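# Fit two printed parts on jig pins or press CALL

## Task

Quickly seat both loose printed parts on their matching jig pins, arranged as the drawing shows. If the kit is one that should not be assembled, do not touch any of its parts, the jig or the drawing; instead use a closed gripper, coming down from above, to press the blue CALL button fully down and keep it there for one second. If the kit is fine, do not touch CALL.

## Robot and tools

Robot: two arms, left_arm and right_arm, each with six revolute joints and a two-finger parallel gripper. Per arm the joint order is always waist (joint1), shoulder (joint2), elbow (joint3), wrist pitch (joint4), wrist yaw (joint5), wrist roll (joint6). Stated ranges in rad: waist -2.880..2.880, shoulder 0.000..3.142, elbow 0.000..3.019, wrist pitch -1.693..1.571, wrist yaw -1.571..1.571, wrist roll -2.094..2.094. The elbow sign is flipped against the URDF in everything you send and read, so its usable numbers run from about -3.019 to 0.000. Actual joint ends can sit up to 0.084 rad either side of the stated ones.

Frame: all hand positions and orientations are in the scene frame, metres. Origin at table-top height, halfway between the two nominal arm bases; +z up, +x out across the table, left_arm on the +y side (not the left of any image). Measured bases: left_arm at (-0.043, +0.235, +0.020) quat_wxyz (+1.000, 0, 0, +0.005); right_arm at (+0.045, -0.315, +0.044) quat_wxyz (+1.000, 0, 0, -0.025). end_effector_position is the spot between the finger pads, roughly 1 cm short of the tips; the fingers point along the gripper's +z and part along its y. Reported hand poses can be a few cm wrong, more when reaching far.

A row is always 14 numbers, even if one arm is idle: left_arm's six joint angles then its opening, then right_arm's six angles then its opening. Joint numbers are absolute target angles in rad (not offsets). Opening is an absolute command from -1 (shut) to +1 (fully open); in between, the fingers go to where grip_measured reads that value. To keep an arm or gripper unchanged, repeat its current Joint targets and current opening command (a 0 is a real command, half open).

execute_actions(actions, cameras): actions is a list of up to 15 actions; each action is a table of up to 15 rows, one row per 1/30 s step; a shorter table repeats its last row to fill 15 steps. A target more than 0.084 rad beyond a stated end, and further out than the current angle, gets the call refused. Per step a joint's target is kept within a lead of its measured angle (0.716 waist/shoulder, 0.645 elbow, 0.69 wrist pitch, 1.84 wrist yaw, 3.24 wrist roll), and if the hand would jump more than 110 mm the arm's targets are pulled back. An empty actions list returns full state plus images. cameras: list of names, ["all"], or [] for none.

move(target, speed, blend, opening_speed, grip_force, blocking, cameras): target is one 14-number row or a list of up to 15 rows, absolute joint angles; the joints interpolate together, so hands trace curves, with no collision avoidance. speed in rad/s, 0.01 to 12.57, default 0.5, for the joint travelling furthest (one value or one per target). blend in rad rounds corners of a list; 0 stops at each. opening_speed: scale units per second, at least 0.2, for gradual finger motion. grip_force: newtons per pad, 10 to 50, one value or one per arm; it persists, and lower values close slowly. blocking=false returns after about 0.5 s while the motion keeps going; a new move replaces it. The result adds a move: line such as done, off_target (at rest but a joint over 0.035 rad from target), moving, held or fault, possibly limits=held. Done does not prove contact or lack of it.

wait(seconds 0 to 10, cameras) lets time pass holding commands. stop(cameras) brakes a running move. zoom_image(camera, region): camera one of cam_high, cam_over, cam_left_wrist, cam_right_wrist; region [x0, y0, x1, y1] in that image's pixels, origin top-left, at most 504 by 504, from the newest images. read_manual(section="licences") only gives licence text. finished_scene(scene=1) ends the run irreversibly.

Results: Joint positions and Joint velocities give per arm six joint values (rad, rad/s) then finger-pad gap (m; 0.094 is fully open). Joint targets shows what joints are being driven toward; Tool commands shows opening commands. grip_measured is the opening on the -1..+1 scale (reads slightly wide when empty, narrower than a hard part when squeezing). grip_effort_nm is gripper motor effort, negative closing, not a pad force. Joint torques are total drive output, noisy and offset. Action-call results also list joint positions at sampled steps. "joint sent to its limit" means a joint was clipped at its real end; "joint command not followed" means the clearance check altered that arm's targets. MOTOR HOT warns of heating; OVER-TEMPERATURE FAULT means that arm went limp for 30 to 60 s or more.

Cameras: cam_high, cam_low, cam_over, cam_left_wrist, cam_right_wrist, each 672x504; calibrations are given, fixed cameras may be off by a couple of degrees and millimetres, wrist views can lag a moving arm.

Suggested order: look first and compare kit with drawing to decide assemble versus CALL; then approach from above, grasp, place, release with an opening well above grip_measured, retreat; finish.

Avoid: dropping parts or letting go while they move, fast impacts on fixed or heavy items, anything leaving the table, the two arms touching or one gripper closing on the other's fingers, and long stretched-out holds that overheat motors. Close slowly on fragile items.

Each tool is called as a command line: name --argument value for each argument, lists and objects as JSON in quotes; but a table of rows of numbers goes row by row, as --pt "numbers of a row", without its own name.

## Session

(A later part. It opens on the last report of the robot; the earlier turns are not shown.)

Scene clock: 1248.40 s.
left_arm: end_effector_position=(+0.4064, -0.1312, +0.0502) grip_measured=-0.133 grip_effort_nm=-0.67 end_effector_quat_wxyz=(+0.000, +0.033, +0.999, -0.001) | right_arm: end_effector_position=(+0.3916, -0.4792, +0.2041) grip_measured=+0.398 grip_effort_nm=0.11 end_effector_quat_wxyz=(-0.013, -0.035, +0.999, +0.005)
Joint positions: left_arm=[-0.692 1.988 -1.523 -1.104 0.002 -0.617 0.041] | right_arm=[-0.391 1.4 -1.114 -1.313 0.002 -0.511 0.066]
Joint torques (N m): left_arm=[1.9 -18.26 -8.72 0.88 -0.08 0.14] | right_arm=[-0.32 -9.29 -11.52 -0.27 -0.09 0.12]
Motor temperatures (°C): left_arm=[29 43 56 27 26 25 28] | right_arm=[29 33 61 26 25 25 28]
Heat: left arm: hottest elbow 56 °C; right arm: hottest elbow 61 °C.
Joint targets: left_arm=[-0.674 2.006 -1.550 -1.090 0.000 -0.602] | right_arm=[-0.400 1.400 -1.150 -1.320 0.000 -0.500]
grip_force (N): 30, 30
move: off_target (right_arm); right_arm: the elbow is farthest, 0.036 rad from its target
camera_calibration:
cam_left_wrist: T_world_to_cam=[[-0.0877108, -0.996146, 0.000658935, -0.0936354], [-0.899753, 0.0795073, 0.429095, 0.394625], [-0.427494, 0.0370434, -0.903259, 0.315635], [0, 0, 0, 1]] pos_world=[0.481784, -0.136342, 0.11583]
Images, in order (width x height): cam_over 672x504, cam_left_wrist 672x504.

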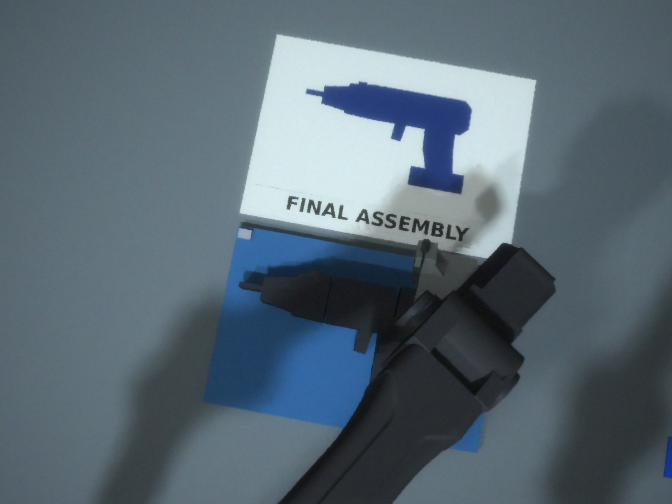

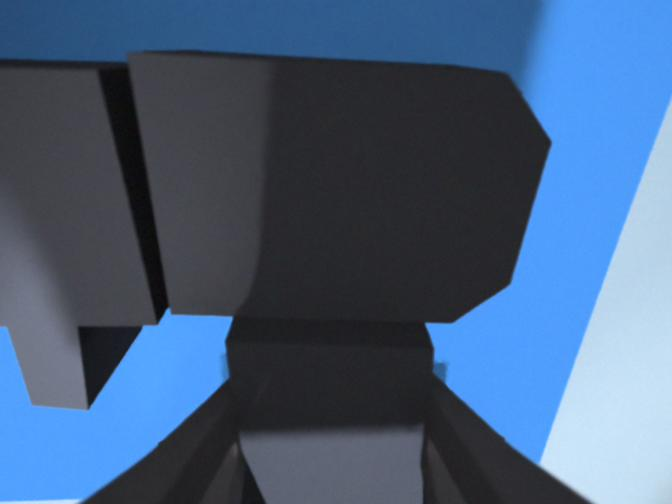

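move --pt "-0.664 2.006 -1.550 -1.090 0 -0.588 -0.32 -0.4 1.4 -1.15 -1.32 0 -0.5 0.4" --pt "-0.664 2.034 -1.545 -1.066 0 -0.588 -0.32 -0.4 1.4 -1.15 -1.32 0 -0.5 0.4" --speed '[0.2,0.08]' --cameras '["cam_left_wrist"]'

Scene clock: 1265.60 s.
left_arm: end_effector_position=(+0.4065, -0.1300, +0.0413) grip_measured=-0.133 grip_effort_nm=-0.67 end_effector_quat_wxyz=(-0.006, +0.037, +0.999, +0.001) | right_arm: end_effector_position=(+0.3916, -0.4792, +0.2041) grip_measured=+0.398 grip_effort_nm=0.11 end_effector_quat_wxyz=(-0.013, -0.035, +0.999, +0.005)
Joint positions: left_arm=[-0.689 2.004 -1.523 -1.1 0.006 -0.606 0.041] | right_arm=[-0.391 1.4 -1.114 -1.313 0.002 -0.511 0.066]
Joint torques (N m): left_arm=[2.43 -17.38 -8.25 1.72 -0.23 0.17] | right_arm=[-0.44 -9.29 -11.54 -0.28 -0.09 0.12]
Motor temperatures (°C): left_arm=[29 43 55 27 26 25 28] | right_arm=[29 33 61 26 25 25 28]
Heat: left arm: hottest elbow 55 °C; right arm: hottest elbow 61 °C.
Joint targets: left_arm=[-0.664 2.034 -1.545 -1.066 0.000 -0.588] | right_arm=[-0.400 1.400 -1.150 -1.320 0.000 -0.500]
grip_force (N): 30, 30
move: off_target (right_arm); right_arm: the elbow is farthest, 0.036 rad from its target
camera_calibration:
cam_left_wrist: T_world_to_cam=[[-0.0956733, -0.995409, -0.00266957, -0.0888807], [-0.893823, 0.0847284, 0.440343, 0.396289], [-0.438095, 0.0445152, -0.897826, 0.312684], [0, 0, 0, 1]] pos_world=[0.482694, -0.135969, 0.105996]
Images, in order (width x height): cam_left_wrist 672x504.

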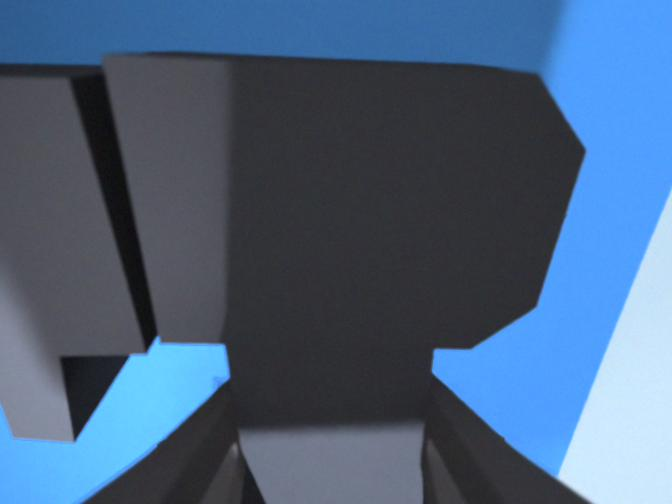

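move --pt "-0.664 1.985 -1.550 -1.095 0 -0.588 -0.32 -0.4 1.4 -1.15 -1.32 0 -0.5 0.4" --pt "-0.654 1.985 -1.550 -1.095 0 -0.583 -0.32 -0.4 1.4 -1.15 -1.32 0 -0.5 0.4" --pt "-0.654 2.044 -1.545 -1.060 0 -0.583 -0.32 -0.4 1.4 -1.15 -1.32 0 -0.5 0.4" --speed '[0.2,0.2,0.1]' --cameras '["cam_left_wrist"]'

Scene clock: 1292.10 s.
left_arm: end_effector_position=(+0.4069, -0.1299, +0.0419) grip_measured=-0.133 grip_effort_nm=-0.67 end_effector_quat_wxyz=(-0.007, +0.038, +0.999, -0.001) | right_arm: end_effector_position=(+0.3916, -0.4792, +0.2041) grip_measured=+0.398 grip_effort_nm=0.11 end_effector_quat_wxyz=(-0.013, -0.035, +0.999, +0.005)
Joint positions: left_arm=[-0.687 2.003 -1.523 -1.1 0.01 -0.602 0.041] | right_arm=[-0.391 1.4 -1.114 -1.313 0.002 -0.511 0.066]
Joint torques (N m): left_arm=[3.19 -16.44 -8.29 1.96 -0.42 0.19] | right_arm=[-0.38 -9.35 -11.52 -0.28 -0.09 0.11]
Motor temperatures (°C): left_arm=[29 39 54 27 27 25 28] | right_arm=[29 33 62 26 25 25 28]
Heat: left arm: hottest elbow 54 °C; right arm: hottest elbow 62 °C.
Joint targets: left_arm=[-0.654 2.044 -1.545 -1.060 0.000 -0.583] | right_arm=[-0.400 1.400 -1.150 -1.320 0.000 -0.500]
grip_force (N): 30, 30
move: off_target (left_arm, right_arm); left_arm: the shoulder is farthest, 0.041 rad from its target; right_arm: the elbow is farthest, 0.036 rad from its target
camera_calibration:
cam_left_wrist: T_world_to_cam=[[-0.0982848, -0.995156, 0.00211503, -0.0878618], [-0.892866, 0.0891205, 0.441416, 0.396391], [-0.439466, 0.041496, -0.8973, 0.31358], [0, 0, 0, 1]] pos_world=[0.483097, -0.135775, 0.106588]
Images, in order (width x height): cam_left_wrist 672x504.

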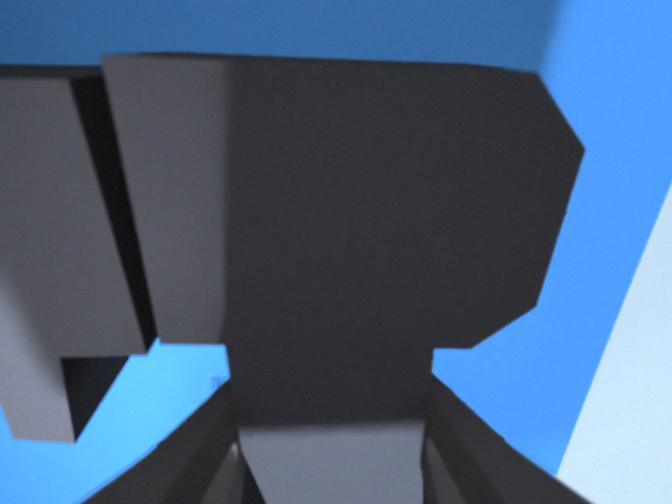

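move --pt "-0.654 1.945 -1.560 -1.11 0 -0.583 -0.32 -0.4 1.4 -1.15 -1.32 0 -0.5 0.4" --speed 0.3 --cameras '["cam_left_wrist"]'

Scene clock: 1301.57 s.
left_arm: end_effector_position=(+0.4096, -0.1261, +0.0517) grip_measured=-0.133 grip_effort_nm=-0.67 end_effector_quat_wxyz=(-0.003, +0.036, +0.999, -0.004) | right_arm: end_effector_position=(+0.3916, -0.4792, +0.2041) grip_measured=+0.398 grip_effort_nm=0.11 end_effector_quat_wxyz=(-0.013, -0.035, +0.999, +0.005)
Joint positions: left_arm=[-0.68 1.986 -1.523 -1.108 0.009 -0.597 0.041] | right_arm=[-0.391 1.4 -1.114 -1.313 0.002 -0.511 0.066]
Joint torques (N m): left_arm=[2.49 -23.24 -9.36 0.29 -0.36 0.13] | right_arm=[-0.38 -9.35 -11.54 -0.27 -0.09 0.12]
Motor temperatures (°C): left_arm=[29 40 54 27 27 25 28] | right_arm=[29 33 62 26 25 25 28]
Heat: left arm: hottest elbow 54 °C; right arm: hottest elbow 62 °C.
Joint targets: left_arm=[-0.654 1.945 -1.560 -1.110 0.000 -0.583] | right_arm=[-0.400 1.400 -1.150 -1.320 0.000 -0.500]
grip_force (N): 30, 30
move: off_target (left_arm, right_arm); left_arm: the shoulder is farthest, 0.041 rad from its target; right_arm: the elbow is farthest, 0.036 rad from its target
camera_calibration:
cam_left_wrist: T_world_to_cam=[[-0.0952714, -0.995432, 0.00617857, -0.0853511], [-0.89659, 0.0885047, 0.433927, 0.396013], [-0.432492, 0.0358012, -0.900927, 0.319918], [0, 0, 0, 1]] pos_world=[0.485291, -0.131464, 0.116909]
Images, in order (width x height): cam_left_wrist 672x504.

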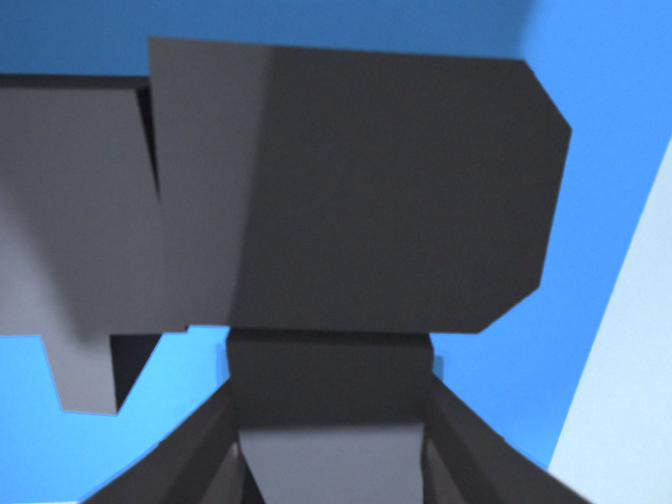

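wait --seconds 0.1 --cameras '["cam_over","cam_low"]'

zoom_image --camera "cam_low" --region '[260, 210, 460, 300]'

zoom_image --camera "cam_over" --region '[300, 230, 500, 400]'

Scene clock: 1314.40 s.
left_arm: end_effector_position=(+0.4096, -0.1261, +0.0517) grip_measured=-0.133 grip_effort_nm=-0.67 end_effector_quat_wxyz=(-0.003, +0.036, +0.999, -0.004) | right_arm: end_effector_position=(+0.3916, -0.4792, +0.2041) grip_measured=+0.398 grip_effort_nm=0.11 end_effector_quat_wxyz=(-0.013, -0.035, +0.999, +0.005)
Joint positions: left_arm=[-0.68 1.986 -1.523 -1.108 0.009 -0.597 0.041] | right_arm=[-0.391 1.4 -1.114 -1.313 0.002 -0.511 0.066]
Joint torques (N m): left_arm=[2.43 -23.24 -9.4 0.27 -0.36 0.14] | right_arm=[-0.38 -9.29 -11.51 -0.27 -0.09 0.12]
Motor temperatures (°C): left_arm=[29 39 54 27 27 25 28] | right_arm=[29 33 62 26 25 25 27]
Heat: left arm: hottest elbow 54 °C; right arm: hottest elbow 62 °C.
Joint targets: left_arm=[-0.654 1.945 -1.560 -1.110 0.000 -0.583] | right_arm=[-0.400 1.400 -1.150 -1.320 0.000 -0.500]
Tool commands: left_gripper/opening=-0.32 right_gripper/opening=+0.4
grip_force (N): 30, 30
wait: 0.10 s; at rest from the start
Images, in order (width x height): cam_low 672x504, cam_over 672x504.

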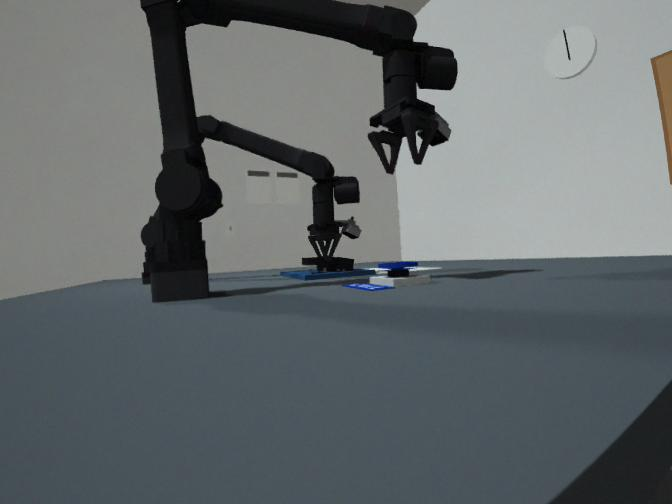

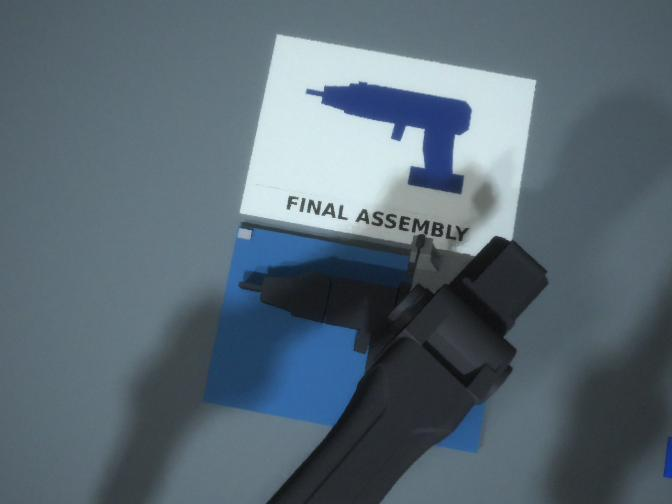

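Scaled by 2.520 from the camera's 672x504 image, which has a finer 960x720 frame.

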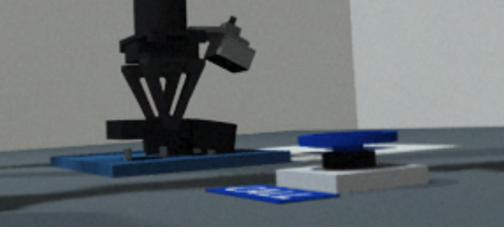

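Scaled by 2.520 from the camera's 672x504 image, which has a finer 960x720 frame.

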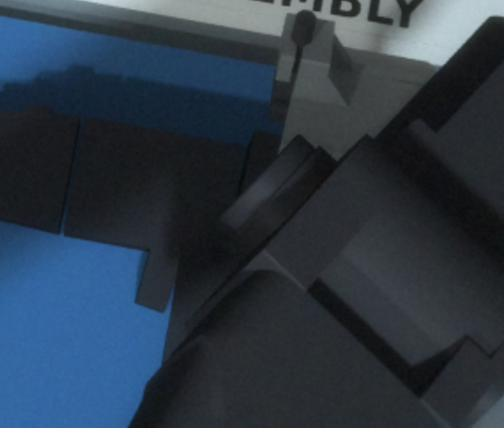

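move --pt "-0.66 2.03 -1.545 -1.075 0 -0.583 -0.32 -0.4 1.4 -1.15 -1.32 0 -0.5 0.4" --speed 0.12 --cameras '["cam_left_wrist"]'

Scene clock: 1347.43 s.
left_arm: end_effector_position=(+0.4080, -0.1252, +0.0415) grip_measured=-0.133 grip_effort_nm=-0.67 end_effector_quat_wxyz=(-0.010, +0.036, +0.999, +0.001) | right_arm: end_effector_position=(+0.3916, -0.4792, +0.2041) grip_measured=+0.398 grip_effort_nm=0.11 end_effector_quat_wxyz=(-0.013, -0.035, +0.999, +0.005)
Joint positions: left_arm=[-0.68 2.004 -1.523 -1.108 0.011 -0.597 0.041] | right_arm=[-0.391 1.4 -1.114 -1.313 0.002 -0.511 0.066]
Joint torques (N m): left_arm=[2.08 -17.79 -8.31 1.68 -0.42 0.13] | right_arm=[-0.44 -9.35 -11.51 -0.28 -0.09 0.12]
Motor temperatures (°C): left_arm=[29 40 55 27 27 25 28] | right_arm=[29 33 63 26 25 25 27]
Heat: left arm: hottest elbow 55 °C; right arm: hottest elbow 63 °C.
Joint targets: left_arm=[-0.660 2.030 -1.545 -1.075 0.000 -0.583] | right_arm=[-0.400 1.400 -1.150 -1.320 0.000 -0.500]
grip_force (N): 30, 30
move: off_target (right_arm); right_arm: the elbow is farthest, 0.036 rad from its target
camera_calibration:
cam_left_wrist: T_world_to_cam=[[-0.0952482, -0.995451, -0.00227403, -0.0841643], [-0.889953, 0.0841298, 0.448225, 0.395074], [-0.445995, 0.0447164, -0.893918, 0.316408], [0, 0, 0, 1]] pos_world=[0.484697, -0.131168, 0.105569]
Images, in order (width x height): cam_left_wrist 672x504.

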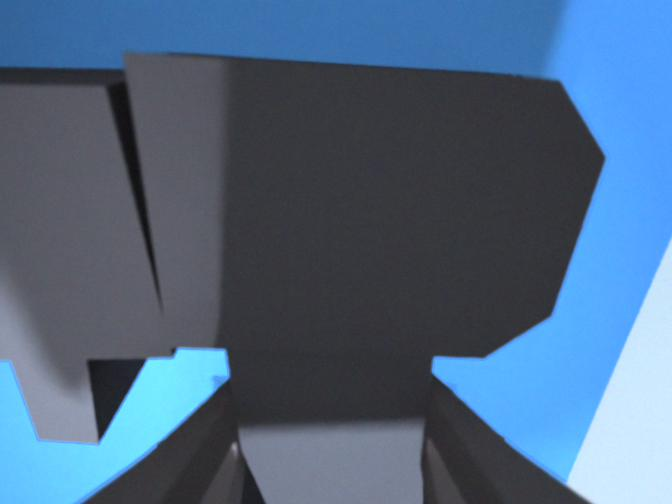

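move --pt "-0.70 1.985 -1.475 -1.075 0 -0.60 -0.32 -0.4 1.4 -1.15 -1.32 0 -0.5 0.4" --pt "-0.72 1.88 -1.54 -1.21 0 -0.61 -0.32 -0.4 1.4 -1.15 -1.32 0 -0.5 0.4" --speed '[0.15,0.3]' --cameras '["cam_left_wrist","cam_low"]'

zoom_image --camera "cam_low" --region '[260, 220, 460, 300]'

Scene clock: 1362.77 s.
left_arm: end_effector_position=(+0.3796, -0.1211, +0.0901) grip_measured=-0.133 grip_effort_nm=-0.67 end_effector_quat_wxyz=(-0.012, +0.051, +0.999, +0.008) | right_arm: end_effector_position=(+0.3916, -0.4792, +0.2041) grip_measured=+0.398 grip_effort_nm=0.11 end_effector_quat_wxyz=(-0.013, -0.035, +0.999, +0.005)
Joint positions: left_arm=[-0.709 1.898 -1.496 -1.197 0.001 -0.598 0.041] | right_arm=[-0.391 1.4 -1.114 -1.313 0.002 -0.511 0.066]
Joint torques (N m): left_arm=[-1.14 -20.37 -10.06 -0.25 -0.06 -0.16] | right_arm=[-0.44 -9.29 -11.54 -0.29 -0.09 0.12]
Motor temperatures (°C): left_arm=[29 40 54 27 27 25 28] | right_arm=[29 33 63 26 25 25 27]
Heat: left arm: hottest elbow 54 °C; right arm: hottest elbow 63 °C.
Joint targets: left_arm=[-0.720 1.880 -1.540 -1.210 0.000 -0.610] | right_arm=[-0.400 1.400 -1.150 -1.320 0.000 -0.500]
grip_force (N): 30, 30
move: off_target (left_arm, right_arm); left_arm: the elbow is farthest, 0.044 rad from its target; right_arm: the elbow is farthest, 0.036 rad from its target
camera_calibration:
cam_left_wrist: T_world_to_cam=[[-0.123563, -0.992199, -0.0165358, -0.0702182], [-0.886047, 0.102809, 0.452052, 0.348142], [-0.446825, 0.0705082, -0.891839, 0.350296], [0, 0, 0, 1]] pos_world=[0.456315, -0.130161, 0.153869]
Images, in order (width x height): cam_low 672x504, cam_left_wrist 672x504.

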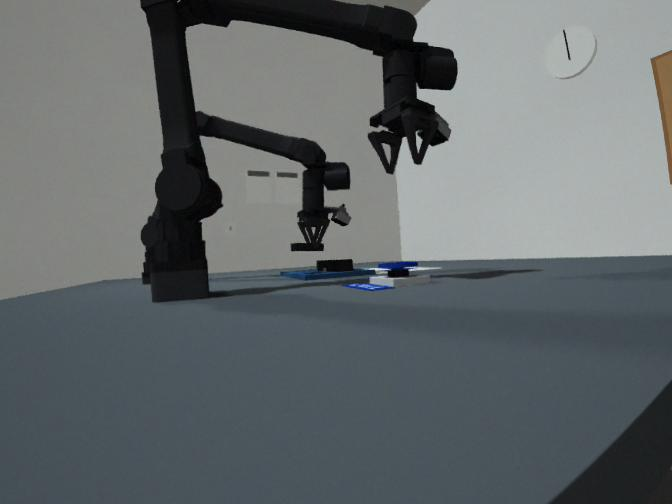

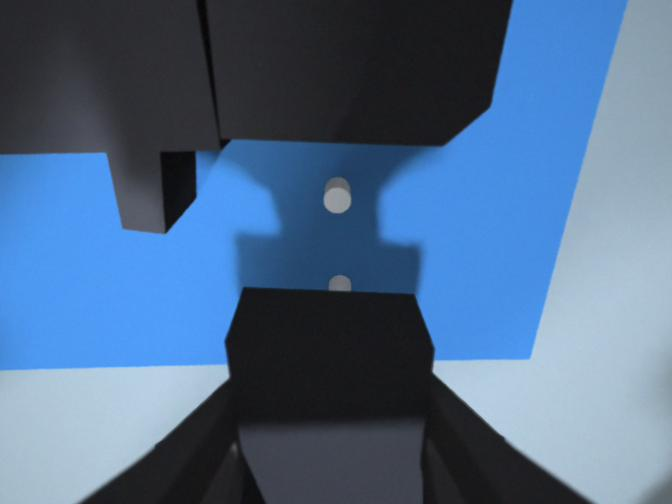

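Scaled by 2.520 from the camera's 672x504 image, which has a finer 960x720 frame.

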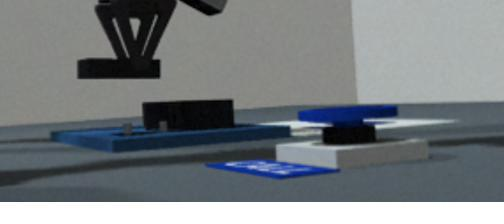

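move --target '[-0.2,1.75,-1.40,-1.21,0,-0.1,-0.32,-0.3,1.4,-1.0,-1.17,0,-1.04,0.6]' --speed 1.0 --cameras '["cam_over"]'

zoom_image --camera "cam_over" --region '[220, 240, 500, 450]'

Scene clock: 1373.23 s.
left_arm: end_effector_position=(+0.4675, +0.1409, +0.1181) grip_measured=-0.133 grip_effort_nm=-0.67 end_effector_quat_wxyz=(-0.003, +0.034, +0.999, +0.001) | right_arm: end_effector_position=(+0.3968, -0.4456, +0.1641) grip_measured=+0.598 grip_effort_nm=0.13 end_effector_quat_wxyz=(-0.002, -0.331, +0.944, +0.001)
Joint positions: left_arm=[-0.191 1.776 -1.396 -1.197 -0.001 -0.113 0.041] | right_arm=[-0.304 1.4 -1.003 -1.178 0.001 -1.029 0.075]
Joint torques (N m): left_arm=[-0.79 -19.02 -7.39 -0.16 0.07 0.13] | right_arm=[0.62 -9 -8.05 0.31 -0.09 -0.06]
Motor temperatures (°C): left_arm=[29 41 54 27 27 25 28] | right_arm=[29 33 62 26 25 25 27]
Heat: left arm: hottest elbow 54 °C; right arm: hottest elbow 62 °C.
Joint targets: left_arm=[-0.200 1.750 -1.400 -1.210 0.000 -0.100] | right_arm=[-0.300 1.400 -1.000 -1.170 0.000 -1.040]
grip_force (N): 30, 30
move: done
Images, in order (width x height): cam_over 672x504.

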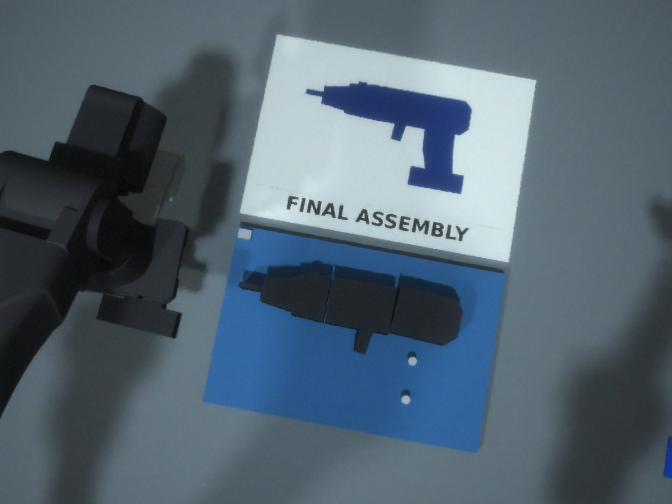

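Scaled by 1.800 from the camera's 672x504 image, which has a finer 960x720 frame.

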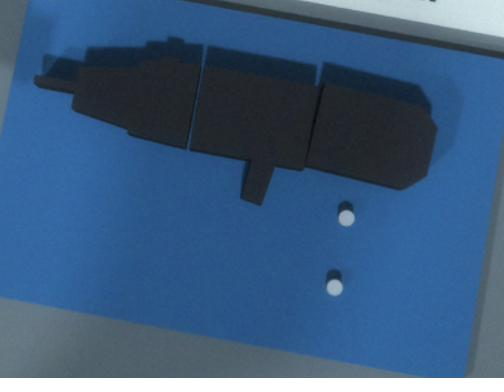

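wait --seconds 0.1 --cameras '["cam_low"]'

zoom_image --camera "cam_low" --region '[270, 245, 390, 290]'

Scene clock: 1382.60 s.
left_arm: end_effector_position=(+0.4675, +0.1409, +0.1181) grip_measured=-0.133 grip_effort_nm=-0.67 end_effector_quat_wxyz=(-0.003, +0.034, +0.999, +0.001) | right_arm: end_effector_position=(+0.3968, -0.4456, +0.1641) grip_measured=+0.598 grip_effort_nm=0.13 end_effector_quat_wxyz=(-0.002, -0.332, +0.943, +0.001)
Joint positions: left_arm=[-0.191 1.776 -1.396 -1.197 -0.001 -0.113 0.041] | right_arm=[-0.304 1.4 -1.003 -1.178 0.001 -1.029 0.075]
Joint torques (N m): left_arm=[-0.67 -19.37 -7.39 -0.14 0.07 0.11] | right_arm=[0.56 -9 -8.06 0.32 -0.09 -0.07]
Motor temperatures (°C): left_arm=[29 41 53 27 27 25 28] | right_arm=[29 33 60 26 25 25 27]
Heat: left arm: hottest elbow 53 °C; right arm: hottest elbow 60 °C.
Joint targets: left_arm=[-0.200 1.750 -1.400 -1.210 0.000 -0.100] | right_arm=[-0.300 1.400 -1.000 -1.170 0.000 -1.040]
Tool commands: left_gripper/opening=-0.32 right_gripper/opening=+0.6
grip_force (N): 30, 30
wait: 0.10 s; at rest from the start
Images, in order (width x height): cam_low 672x504.

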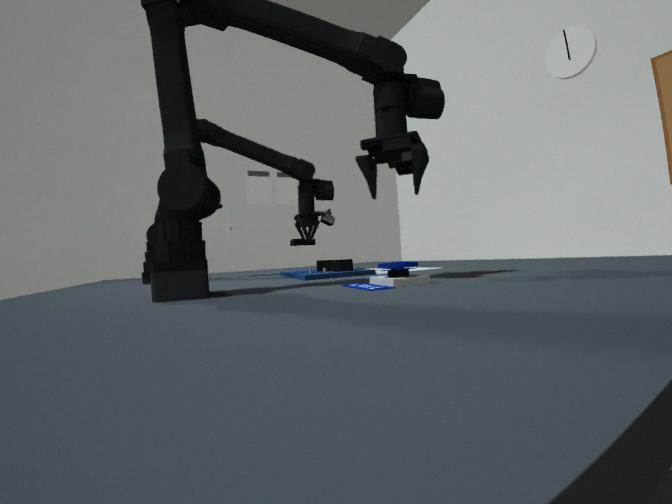

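Scaled by 4.200 from the camera's 672x504 image, which has a finer 960x720 frame.

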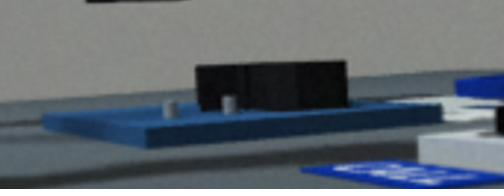

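move --pt "-0.677 1.89 -1.575 -1.21 0 -0.633 -0.32 -0.3 1.4 -1.0 -1.17 0 -1.04 0.6" --pt "-0.677 1.958 -1.565 -1.125 0 -0.633 -0.32 -0.3 1.4 -1.0 -1.17 0 -1.04 0.6" --speed '[0.8,0.25]' --blend '[0.03,0]' --cameras '["cam_left_wrist"]'

Scene clock: 1447.37 s.
left_arm: end_effector_position=(+0.4036, -0.1261, +0.0688) grip_measured=-0.133 grip_effort_nm=-0.67 end_effector_quat_wxyz=(+0.000, +0.030, +1.000, -0.001) | right_arm: end_effector_position=(+0.3968, -0.4456, +0.1641) grip_measured=+0.598 grip_effort_nm=0.13 end_effector_quat_wxyz=(-0.002, -0.332, +0.943, +0.001)
Joint positions: left_arm=[-0.689 1.955 -1.523 -1.138 0.001 -0.62 0.041] | right_arm=[-0.304 1.4 -1.003 -1.178 0.001 -1.029 0.075]
Joint torques (N m): left_arm=[1.14 -18.9 -9.8 0.91 -0.06 -0.17] | right_arm=[0.62 -9 -8.06 0.32 -0.1 -0.07]
Motor temperatures (°C): left_arm=[28 40 51 27 27 25 28] | right_arm=[29 33 53 26 25 25 27]
Heat: left arm: hottest elbow 51 °C; right arm: hottest elbow 53 °C.
Joint targets: left_arm=[-0.677 1.958 -1.565 -1.125 0.000 -0.633] | right_arm=[-0.300 1.400 -1.000 -1.170 0.000 -1.040]
grip_force (N): 30, 30
move: off_target (left_arm); left_arm: the elbow is farthest, 0.042 rad from its target
camera_calibration:
cam_left_wrist: T_world_to_cam=[[-0.0815735, -0.996667, -0.000149842, -0.0911876], [-0.900071, 0.0736029, 0.429483, 0.383092], [-0.428041, 0.0351693, -0.903075, 0.331063], [0, 0, 0, 1]] pos_world=[0.47908, -0.130724, 0.13443]
Images, in order (width x height): cam_left_wrist 672x504.

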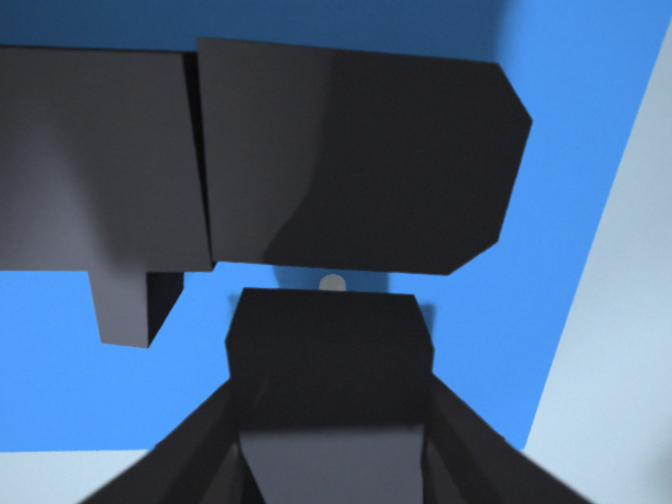

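move --target '[-0.680,1.990,-1.560,-1.091,0,-0.650,-0.32,-0.3,1.4,-1.0,-1.17,0,-1.04,0.6]' --speed 0.2 --cameras '["cam_left_wrist"]'

Scene clock: 1482.13 s.
left_arm: end_effector_position=(+0.4097, -0.1308, +0.0615) grip_measured=-0.133 grip_effort_nm=-0.67 end_effector_quat_wxyz=(+0.008, +0.021, +1.000, -0.007) | right_arm: end_effector_position=(+0.3968, -0.4456, +0.1641) grip_measured=+0.598 grip_effort_nm=0.13 end_effector_quat_wxyz=(-0.002, -0.332, +0.943, +0.001)
Joint positions: left_arm=[-0.689 1.969 -1.524 -1.104 0.001 -0.637 0.041] | right_arm=[-0.304 1.4 -1.003 -1.178 0.001 -1.029 0.075]
Joint torques (N m): left_arm=[1.03 -18.02 -9.4 0.91 -0.05 -0.15] | right_arm=[0.62 -8.94 -8.05 0.32 -0.09 -0.07]
Heat: left arm: hottest elbow 54 °C; right arm: hottest elbow 51 °C.
Joint targets: left_arm=[-0.680 1.990 -1.560 -1.091 0.000 -0.650] | right_arm=[-0.300 1.400 -1.000 -1.170 0.000 -1.040]
grip_force (N): 30, 30
move: off_target (left_arm); left_arm: the elbow is farthest, 0.036 rad from its target
camera_calibration:
cam_left_wrist: T_world_to_cam=[[-0.0645998, -0.997843, 0.0116788, -0.103307], [-0.90818, 0.0636372, 0.413714, 0.394992], [-0.413565, 0.0161194, -0.910332, 0.319201], [0, 0, 0, 1]] pos_world=[0.484061, -0.133365, 0.128371]
Images, in order (width x height): cam_left_wrist 672x504.

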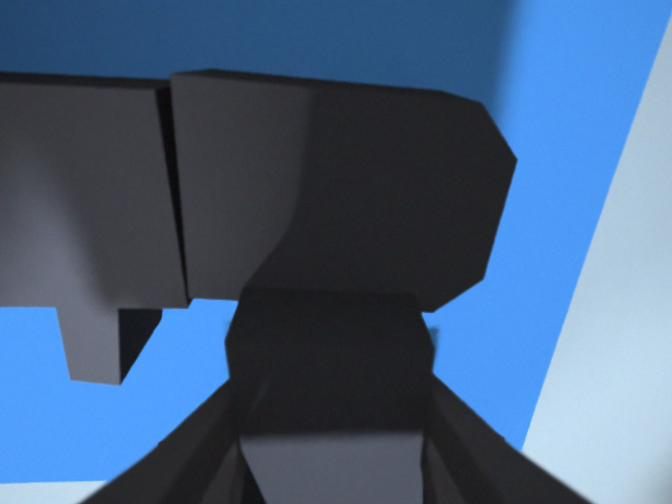

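move --pt "-0.680 1.93 -1.560 -1.15 0 -0.650 -0.32 -0.3 1.4 -1.0 -1.17 0 -1.04 0.6" --pt "-0.680 1.993 -1.555 -1.115 0 -0.650 -0.32 -0.3 1.4 -1.0 -1.17 0 -1.04 0.6" --speed '[0.3,0.15]' --cameras '["cam_left_wrist"]'

Scene clock: 1513.50 s.
left_arm: end_effector_position=(+0.4044, -0.1266, +0.0563) grip_measured=-0.133 grip_effort_nm=-0.67 end_effector_quat_wxyz=(-0.005, +0.021, +1.000, +0.003) | right_arm: end_effector_position=(+0.3968, -0.4456, +0.1641) grip_measured=+0.598 grip_effort_nm=0.13 end_effector_quat_wxyz=(-0.002, -0.332, +0.943, +0.001)
Joint positions: left_arm=[-0.689 1.978 -1.524 -1.128 0.001 -0.637 0.041] | right_arm=[-0.304 1.4 -1.003 -1.178 0.001 -1.029 0.075]
Joint torques (N m): left_arm=[0.67 -18.49 -9.01 0.84 -0.04 -0.16] | right_arm=[0.62 -8.94 -8.06 0.32 -0.09 -0.07]
Heat: left arm: hottest elbow 53 °C; right arm: hottest elbow 51 °C.
Joint targets: left_arm=[-0.680 1.993 -1.555 -1.115 0.000 -0.650] | right_arm=[-0.300 1.400 -1.000 -1.170 0.000 -1.040]
grip_force (N): 30, 30
move: done
camera_calibration:
cam_left_wrist: T_world_to_cam=[[-0.0641772, -0.99791, -0.00749515, -0.0984561], [-0.897178, 0.0544069, 0.438306, 0.384998], [-0.436982, 0.0348537, -0.898795, 0.323535], [0, 0, 0, 1]] pos_world=[0.480472, -0.130473, 0.121307]
Images, in order (width x height): cam_left_wrist 672x504.

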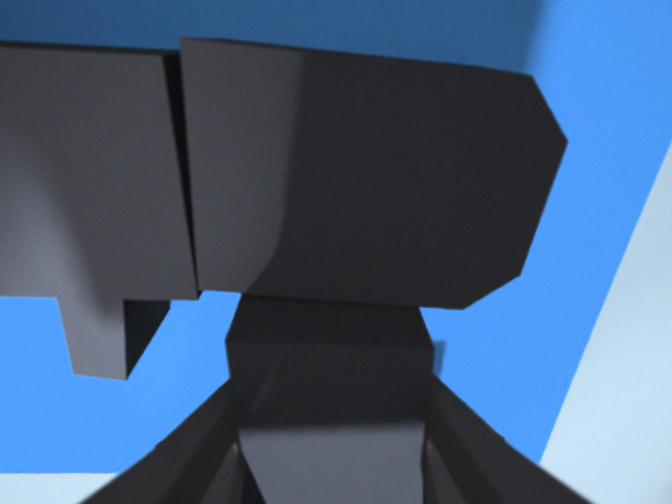

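move --pt "-0.698 1.993 -1.555 -1.115 0 -0.655 -0.32 -0.3 1.4 -1.0 -1.17 0 -1.04 0.6" --pt "-0.698 2.014 -1.555 -1.095 0 -0.655 -0.32 -0.3 1.4 -1.0 -1.17 0 -1.04 0.6" --speed '[0.3,0.15]' --cameras '["cam_left_wrist"]'

Scene clock: 1536.00 s.
left_arm: end_effector_position=(+0.4063, -0.1281, +0.0430) grip_measured=-0.133 grip_effort_nm=-0.67 end_effector_quat_wxyz=(-0.006, +0.018, +1.000, +0.004) | right_arm: end_effector_position=(+0.3968, -0.4456, +0.1641) grip_measured=+0.598 grip_effort_nm=0.13 end_effector_quat_wxyz=(-0.002, -0.332, +0.943, +0.001)
Joint positions: left_arm=[-0.689 2.002 -1.524 -1.109 0.001 -0.643 0.041] | right_arm=[-0.304 1.4 -1.003 -1.178 0.001 -1.029 0.075]
Joint torques (N m): left_arm=[-0.56 -18.78 -8.9 0.84 -0.05 -0.16] | right_arm=[0.67 -9 -8.06 0.34 -0.09 -0.06]
Heat: left arm: hottest elbow 53 °C; right arm: hottest elbow 51 °C.
Joint targets: left_arm=[-0.698 2.014 -1.555 -1.095 0.000 -0.655] | right_arm=[-0.300 1.400 -1.000 -1.170 0.000 -1.040]
grip_force (N): 30, 30
move: done
camera_calibration:
cam_left_wrist: T_world_to_cam=[[-0.0585184, -0.998236, -0.00999361, -0.102204], [-0.896054, 0.04811, 0.441331, 0.391349], [-0.440072, 0.0347808, -0.897289, 0.313539], [0, 0, 0, 1]] pos_world=[0.482669, -0.131757, 0.107599]
Images, in order (width x height): cam_left_wrist 672x504.

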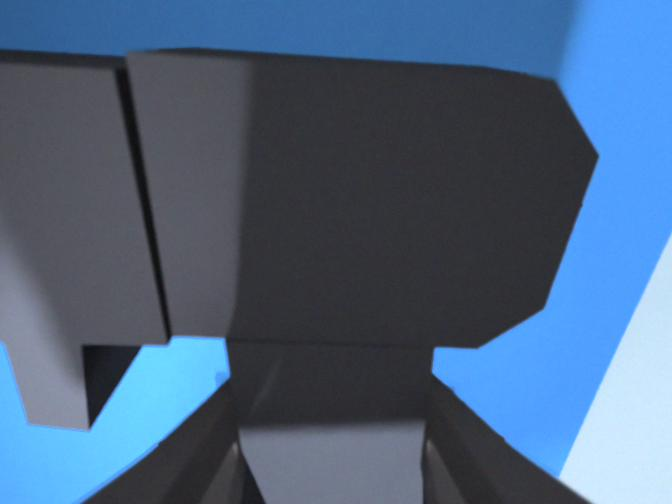

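move --target '[-0.698,2.045,-1.55,-1.082,0,-0.655,-0.32,-0.3,1.4,-1.0,-1.17,0,-1.04,0.6]' --speed 0.1 --cameras '["cam_left_wrist"]'

Scene clock: 1552.87 s.
left_arm: end_effector_position=(+0.4063, -0.1282, +0.0419) grip_measured=-0.133 grip_effort_nm=-0.67 end_effector_quat_wxyz=(-0.007, +0.018, +1.000, +0.005) | right_arm: end_effector_position=(+0.3968, -0.4456, +0.1641) grip_measured=+0.598 grip_effort_nm=0.13 end_effector_quat_wxyz=(-0.002, -0.332, +0.943, +0.001)
Joint positions: left_arm=[-0.689 2.004 -1.524 -1.107 0.001 -0.644 0.041] | right_arm=[-0.304 1.4 -1.003 -1.178 0.001 -1.029 0.075]
Joint torques (N m): left_arm=[-0.67 -16.62 -8.54 1.4 -0.05 -0.15] | right_arm=[0.62 -9 -8.05 0.34 -0.09 -0.07]
Heat: left arm: hottest elbow 53 °C; right arm: hottest elbow 51 °C.
Joint targets: left_arm=[-0.698 2.045 -1.550 -1.082 0.000 -0.655] | right_arm=[-0.300 1.400 -1.000 -1.170 0.000 -1.040]
grip_force (N): 30, 30
move: off_target (left_arm); left_arm: the shoulder is farthest, 0.041 rad from its target
camera_calibration:
cam_left_wrist: T_world_to_cam=[[-0.0577627, -0.998276, -0.0104512, -0.102528], [-0.895842, 0.0472097, 0.441858, 0.391648], [-0.440602, 0.0348855, -0.897024, 0.312836], [0, 0, 0, 1]] pos_world=[0.482768, -0.131755, 0.106498]
Images, in order (width x height): cam_left_wrist 672x504.

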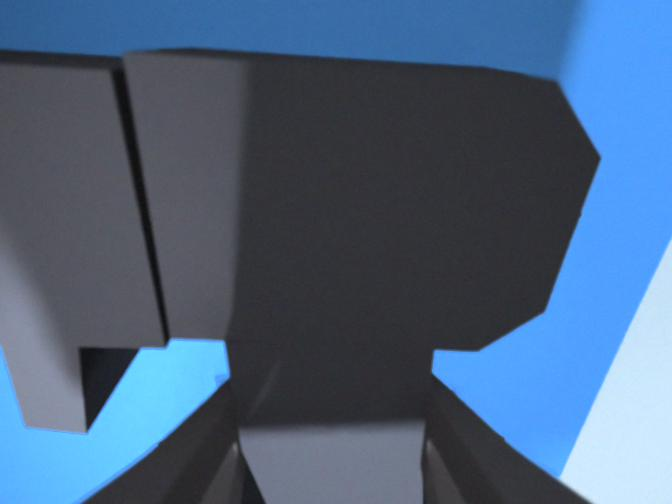

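wait --seconds 0.1 --cameras '["cam_low","cam_over"]'

zoom_image --camera "cam_low" --region '[270, 235, 390, 290]'

Scene clock: 1564.17 s.
left_arm: end_effector_position=(+0.4063, -0.1282, +0.0419) grip_measured=-0.133 grip_effort_nm=-0.67 end_effector_quat_wxyz=(-0.007, +0.018, +1.000, +0.005) | right_arm: end_effector_position=(+0.3968, -0.4456, +0.1641) grip_measured=+0.598 grip_effort_nm=0.13 end_effector_quat_wxyz=(-0.002, -0.332, +0.943, +0.001)
Joint positions: left_arm=[-0.689 2.004 -1.524 -1.107 0.001 -0.644 0.041] | right_arm=[-0.304 1.4 -1.003 -1.178 0.001 -1.029 0.075]
Joint torques (N m): left_arm=[-0.79 -16.62 -8.58 1.35 -0.06 -0.16] | right_arm=[0.62 -9 -8.05 0.32 -0.09 -0.06]
Heat: left arm: hottest elbow 53 °C; right arm: hottest elbow 51 °C.
Joint targets: left_arm=[-0.698 2.045 -1.550 -1.082 0.000 -0.655] | right_arm=[-0.300 1.400 -1.000 -1.170 0.000 -1.040]
Tool commands: left_gripper/opening=-0.32 right_gripper/opening=+0.6
grip_force (N): 30, 30
wait: 0.10 s; at rest from the start
Images, in order (width x height): cam_low 672x504, cam_over 672x504.

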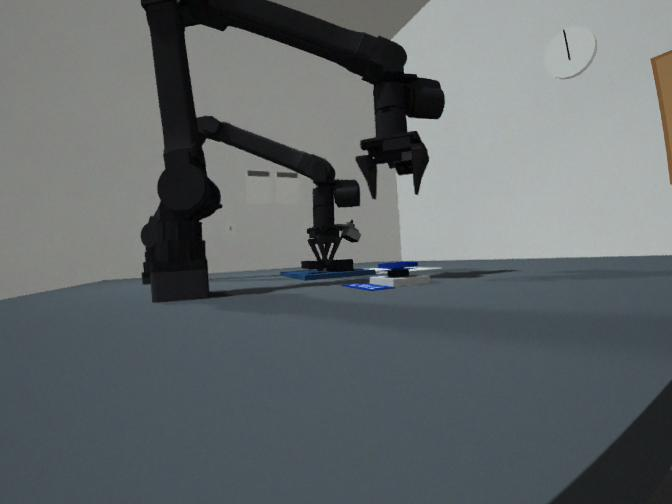

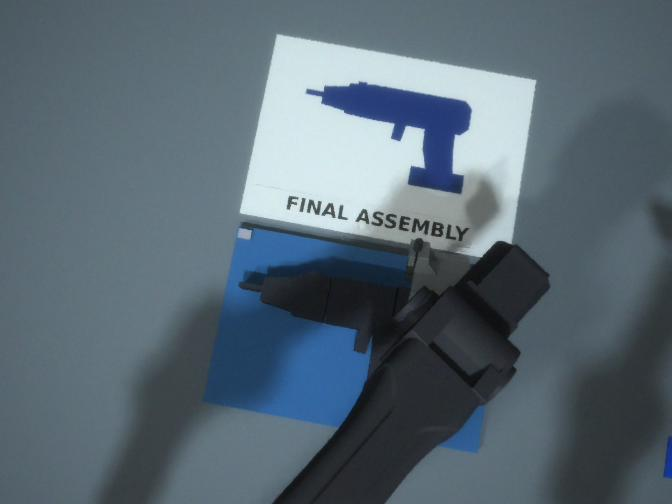

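Scaled by 4.200 from the camera's 672x504 image, which has a finer 960x720 frame.

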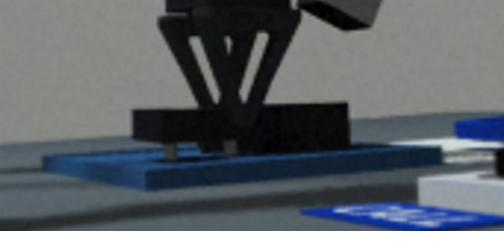

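move --target '[-0.698,2.042,-1.55,-1.112,0,-0.655,-0.32,-0.3,1.4,-1.0,-1.17,0,-1.04,0.6]' --speed 0.06 --cameras '["cam_left_wrist"]'

Scene clock: 1601.33 s.
left_arm: end_effector_position=(+0.4063, -0.1282, +0.0419) grip_measured=-0.133 grip_effort_nm=-0.67 end_effector_quat_wxyz=(-0.007, +0.018, +1.000, +0.005) | right_arm: end_effector_position=(+0.3968, -0.4456, +0.1641) grip_measured=+0.598 grip_effort_nm=0.13 end_effector_quat_wxyz=(-0.002, -0.332, +0.943, +0.001)
Joint positions: left_arm=[-0.689 2.004 -1.524 -1.107 0.001 -0.644 0.041] | right_arm=[-0.304 1.4 -1.003 -1.178 0.001 -1.029 0.075]
Joint torques (N m): left_arm=[-0.67 -16.79 -8.54 0.1 -0.04 -0.15] | right_arm=[0.62 -9 -8.05 0.32 -0.09 -0.07]
Heat: left arm: hottest elbow 52 °C; right arm: hottest elbow 50 °C.
Joint targets: left_arm=[-0.698 2.042 -1.550 -1.112 0.000 -0.655] | right_arm=[-0.300 1.400 -1.000 -1.170 0.000 -1.040]
grip_force (N): 30, 30
move: off_target (left_arm); left_arm: the shoulder is farthest, 0.038 rad from its target
camera_calibration:
cam_left_wrist: T_world_to_cam=[[-0.0577627, -0.998276, -0.0104512, -0.102528], [-0.895842, 0.0472097, 0.441858, 0.391648], [-0.440602, 0.0348855, -0.897024, 0.312836], [0, 0, 0, 1]] pos_world=[0.482768, -0.131755, 0.106498]
Images, in order (width x height): cam_left_wrist 672x504.

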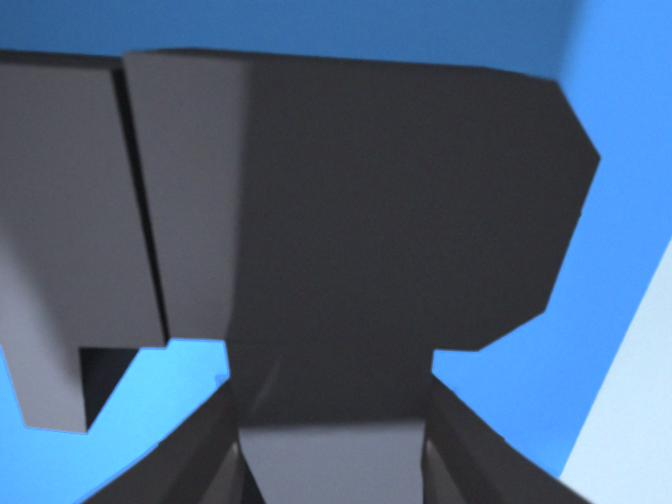

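move --pt "-0.704 1.95 -1.54 -1.14 0 -0.655 -0.32 -0.3 1.4 -1.0 -1.17 0 -1.04 0.6" --pt "-0.704 1.978 -1.510 -1.095 0 -0.655 -0.32 -0.3 1.4 -1.0 -1.17 0 -1.04 0.6" --pt "-0.704 2.02 -1.510 -1.080 0 -0.655 -0.32 -0.3 1.4 -1.0 -1.17 0 -1.04 0.6" --speed '[0.3,0.2,0.1]' --cameras '["cam_left_wrist","cam_low"]'

zoom_image --camera "cam_low" --region '[270, 235, 390, 290]'

Scene clock: 1660.13 s.
left_arm: end_effector_position=(+0.4025, -0.1262, +0.0416) grip_measured=-0.133 grip_effort_nm=-0.67 end_effector_quat_wxyz=(-0.005, +0.018, +1.000, +0.003) | right_arm: end_effector_position=(+0.3968, -0.4456, +0.1641) grip_measured=+0.598 grip_effort_nm=0.13 end_effector_quat_wxyz=(-0.002, -0.332, +0.943, +0.001)
Joint positions: left_arm=[-0.69 1.992 -1.504 -1.095 0.001 -0.644 0.041] | right_arm=[-0.304 1.4 -1.003 -1.178 0.001 -1.029 0.075]
Joint torques (N m): left_arm=[-0.91 -17.03 -7.15 0.91 -0.06 -0.14] | right_arm=[0.62 -9 -8.06 0.32 -0.09 -0.07]
Heat: left arm: hottest elbow 52 °C; right arm: hottest elbow 50 °C.
Joint targets: left_arm=[-0.704 2.020 -1.510 -1.080 0.000 -0.655] | right_arm=[-0.300 1.400 -1.000 -1.170 0.000 -1.040]
grip_force (N): 30, 30
move: done
camera_calibration:
cam_left_wrist: T_world_to_cam=[[-0.0592169, -0.998213, -0.00801156, -0.100328], [-0.897185, 0.0497015, 0.438849, 0.389163], [-0.437667, 0.0331751, -0.898525, 0.3095], [0, 0, 0, 1]] pos_world=[0.478668, -0.129758, 0.106506]
Images, in order (width x height): cam_low 672x504, cam_left_wrist 672x504.

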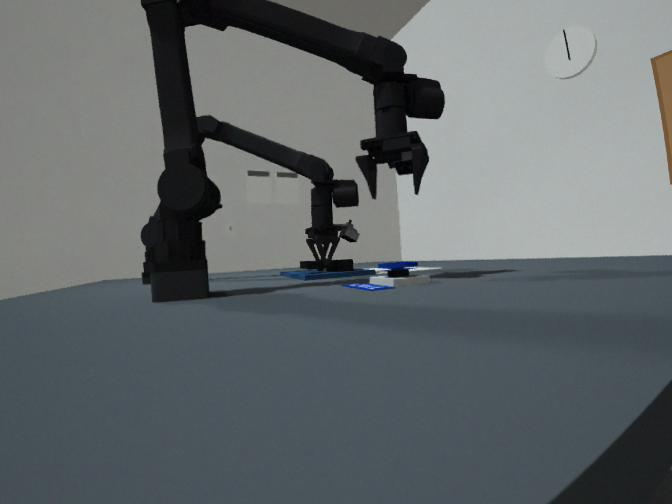

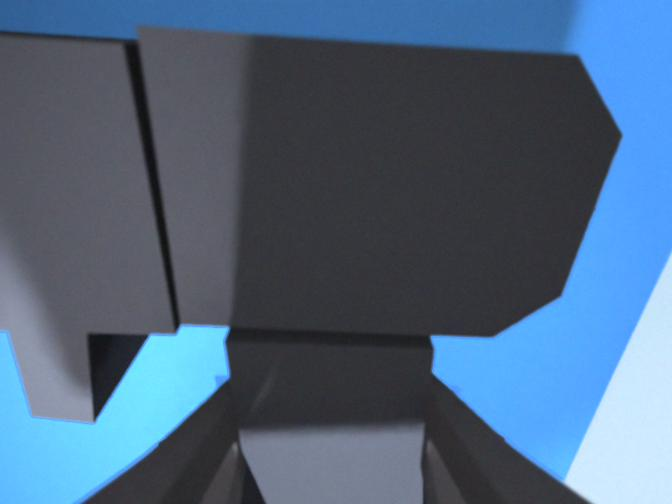

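Scaled by 4.200 from the camera's 672x504 image, which has a finer 960x720 frame.

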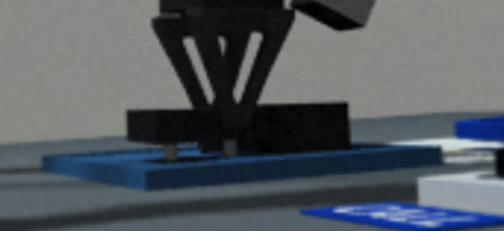

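move --pt "-0.704 1.955 -1.51 -1.10 0 -0.655 -0.32 -0.3 1.4 -1.0 -1.17 0 -1.04 0.6" --pt "-0.704 1.97 -1.510 -1.073 0 -0.655 -0.32 -0.3 1.4 -1.0 -1.17 0 -1.04 0.6" --pt "-0.704 2.03 -1.510 -1.066 0 -0.655 -0.32 -0.3 1.4 -1.0 -1.17 0 -1.04 0.6" --speed '[0.3,0.2,0.1]' --cameras '["cam_left_wrist","cam_low"]'

zoom_image --camera "cam_low" --region '[270, 235, 390, 290]'

Scene clock: 1695.10 s.
left_arm: end_effector_position=(+0.4050, -0.1282, +0.0418) grip_measured=-0.133 grip_effort_nm=-0.67 end_effector_quat_wxyz=(+0.000, +0.018, +1.000, -0.001) | right_arm: end_effector_position=(+0.3968, -0.4456, +0.1641) grip_measured=+0.598 grip_effort_nm=0.13 end_effector_quat_wxyz=(-0.002, -0.332, +0.943, +0.001)
Joint positions: left_arm=[-0.69 1.992 -1.504 -1.082 0.001 -0.644 0.041] | right_arm=[-0.304 1.4 -1.003 -1.178 0.001 -1.029 0.075]
Joint torques (N m): left_arm=[-1.08 -16.38 -7.2 0.99 -0.05 -0.15] | right_arm=[0.67 -8.94 -8.06 0.34 -0.09 -0.07]
Heat: left arm: hottest elbow 53 °C; right arm: hottest elbow 50 °C.
Joint targets: left_arm=[-0.704 2.030 -1.510 -1.066 0.000 -0.655] | right_arm=[-0.300 1.400 -1.000 -1.170 0.000 -1.040]
grip_force (N): 30, 30
move: off_target (left_arm); left_arm: the shoulder is farthest, 0.038 rad from its target
camera_calibration:
cam_left_wrist: T_world_to_cam=[[-0.0591765, -0.998247, -0.000394579, -0.10255], [-0.901567, 0.0532755, 0.429346, 0.394039], [-0.428572, 0.0257629, -0.90314, 0.30632], [0, 0, 0, 1]] pos_world=[0.480464, -0.131255, 0.10743]
Images, in order (width x height): cam_low 672x504, cam_left_wrist 672x504.

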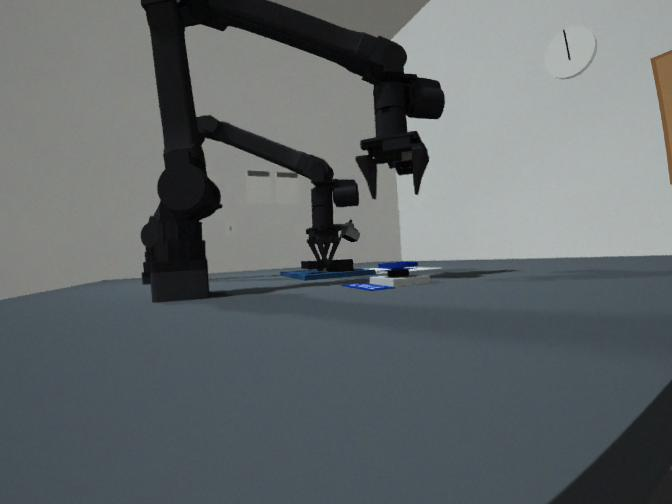

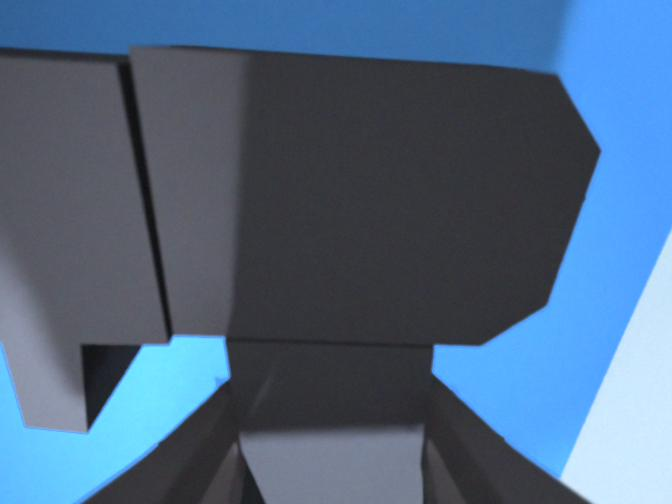

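Scaled by 4.200 from the camera's 672x504 image, which has a finer 960x720 frame.

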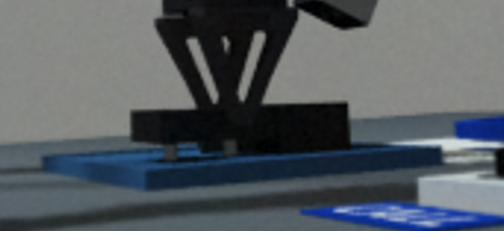

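move --pt "-0.708 2.03 -1.51 -1.13 0 -0.655 -0.32 -0.3 1.4 -1.0 -1.17 0 -1.04 0.6" --speed 0.05 --cameras '["cam_left_wrist"]'

Scene clock: 1728.80 s.
left_arm: end_effector_position=(+0.3984, -0.1248, +0.0419) grip_measured=-0.133 grip_effort_nm=-0.67 end_effector_quat_wxyz=(-0.011, +0.020, +1.000, +0.008) | right_arm: end_effector_position=(+0.3968, -0.4456, +0.1641) grip_measured=+0.598 grip_effort_nm=0.13 end_effector_quat_wxyz=(-0.002, -0.332, +0.943, +0.001)
Joint positions: left_arm=[-0.693 1.992 -1.504 -1.112 0.001 -0.644 0.041] | right_arm=[-0.304 1.4 -1.003 -1.178 0.001 -1.029 0.075]
Joint torques (N m): left_arm=[-1.26 -16.56 -7.15 -0.44 -0.05 -0.16] | right_arm=[0.62 -8.94 -8.05 0.32 -0.09 -0.07]
Heat: left arm: hottest elbow 53 °C; right arm: hottest elbow 50 °C.
Joint targets: left_arm=[-0.708 2.030 -1.510 -1.130 0.000 -0.655] | right_arm=[-0.300 1.400 -1.000 -1.170 0.000 -1.040]
grip_force (N): 30, 30
move: off_target (left_arm); left_arm: the shoulder is farthest, 0.038 rad from its target
camera_calibration:
cam_left_wrist: T_world_to_cam=[[-0.0620678, -0.997918, -0.0175055, -0.0975445], [-0.891408, 0.0475369, 0.450702, 0.382221], [-0.448932, 0.0435786, -0.892503, 0.313444], [0, 0, 0, 1]] pos_world=[0.475375, -0.129171, 0.105774]
Images, in order (width x height): cam_left_wrist 672x504.

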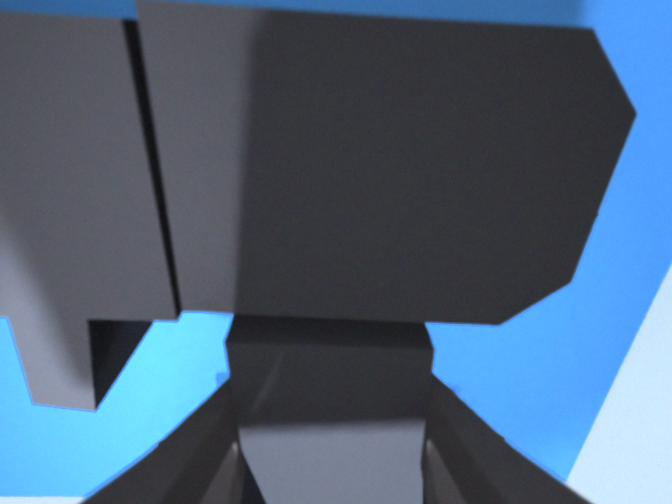

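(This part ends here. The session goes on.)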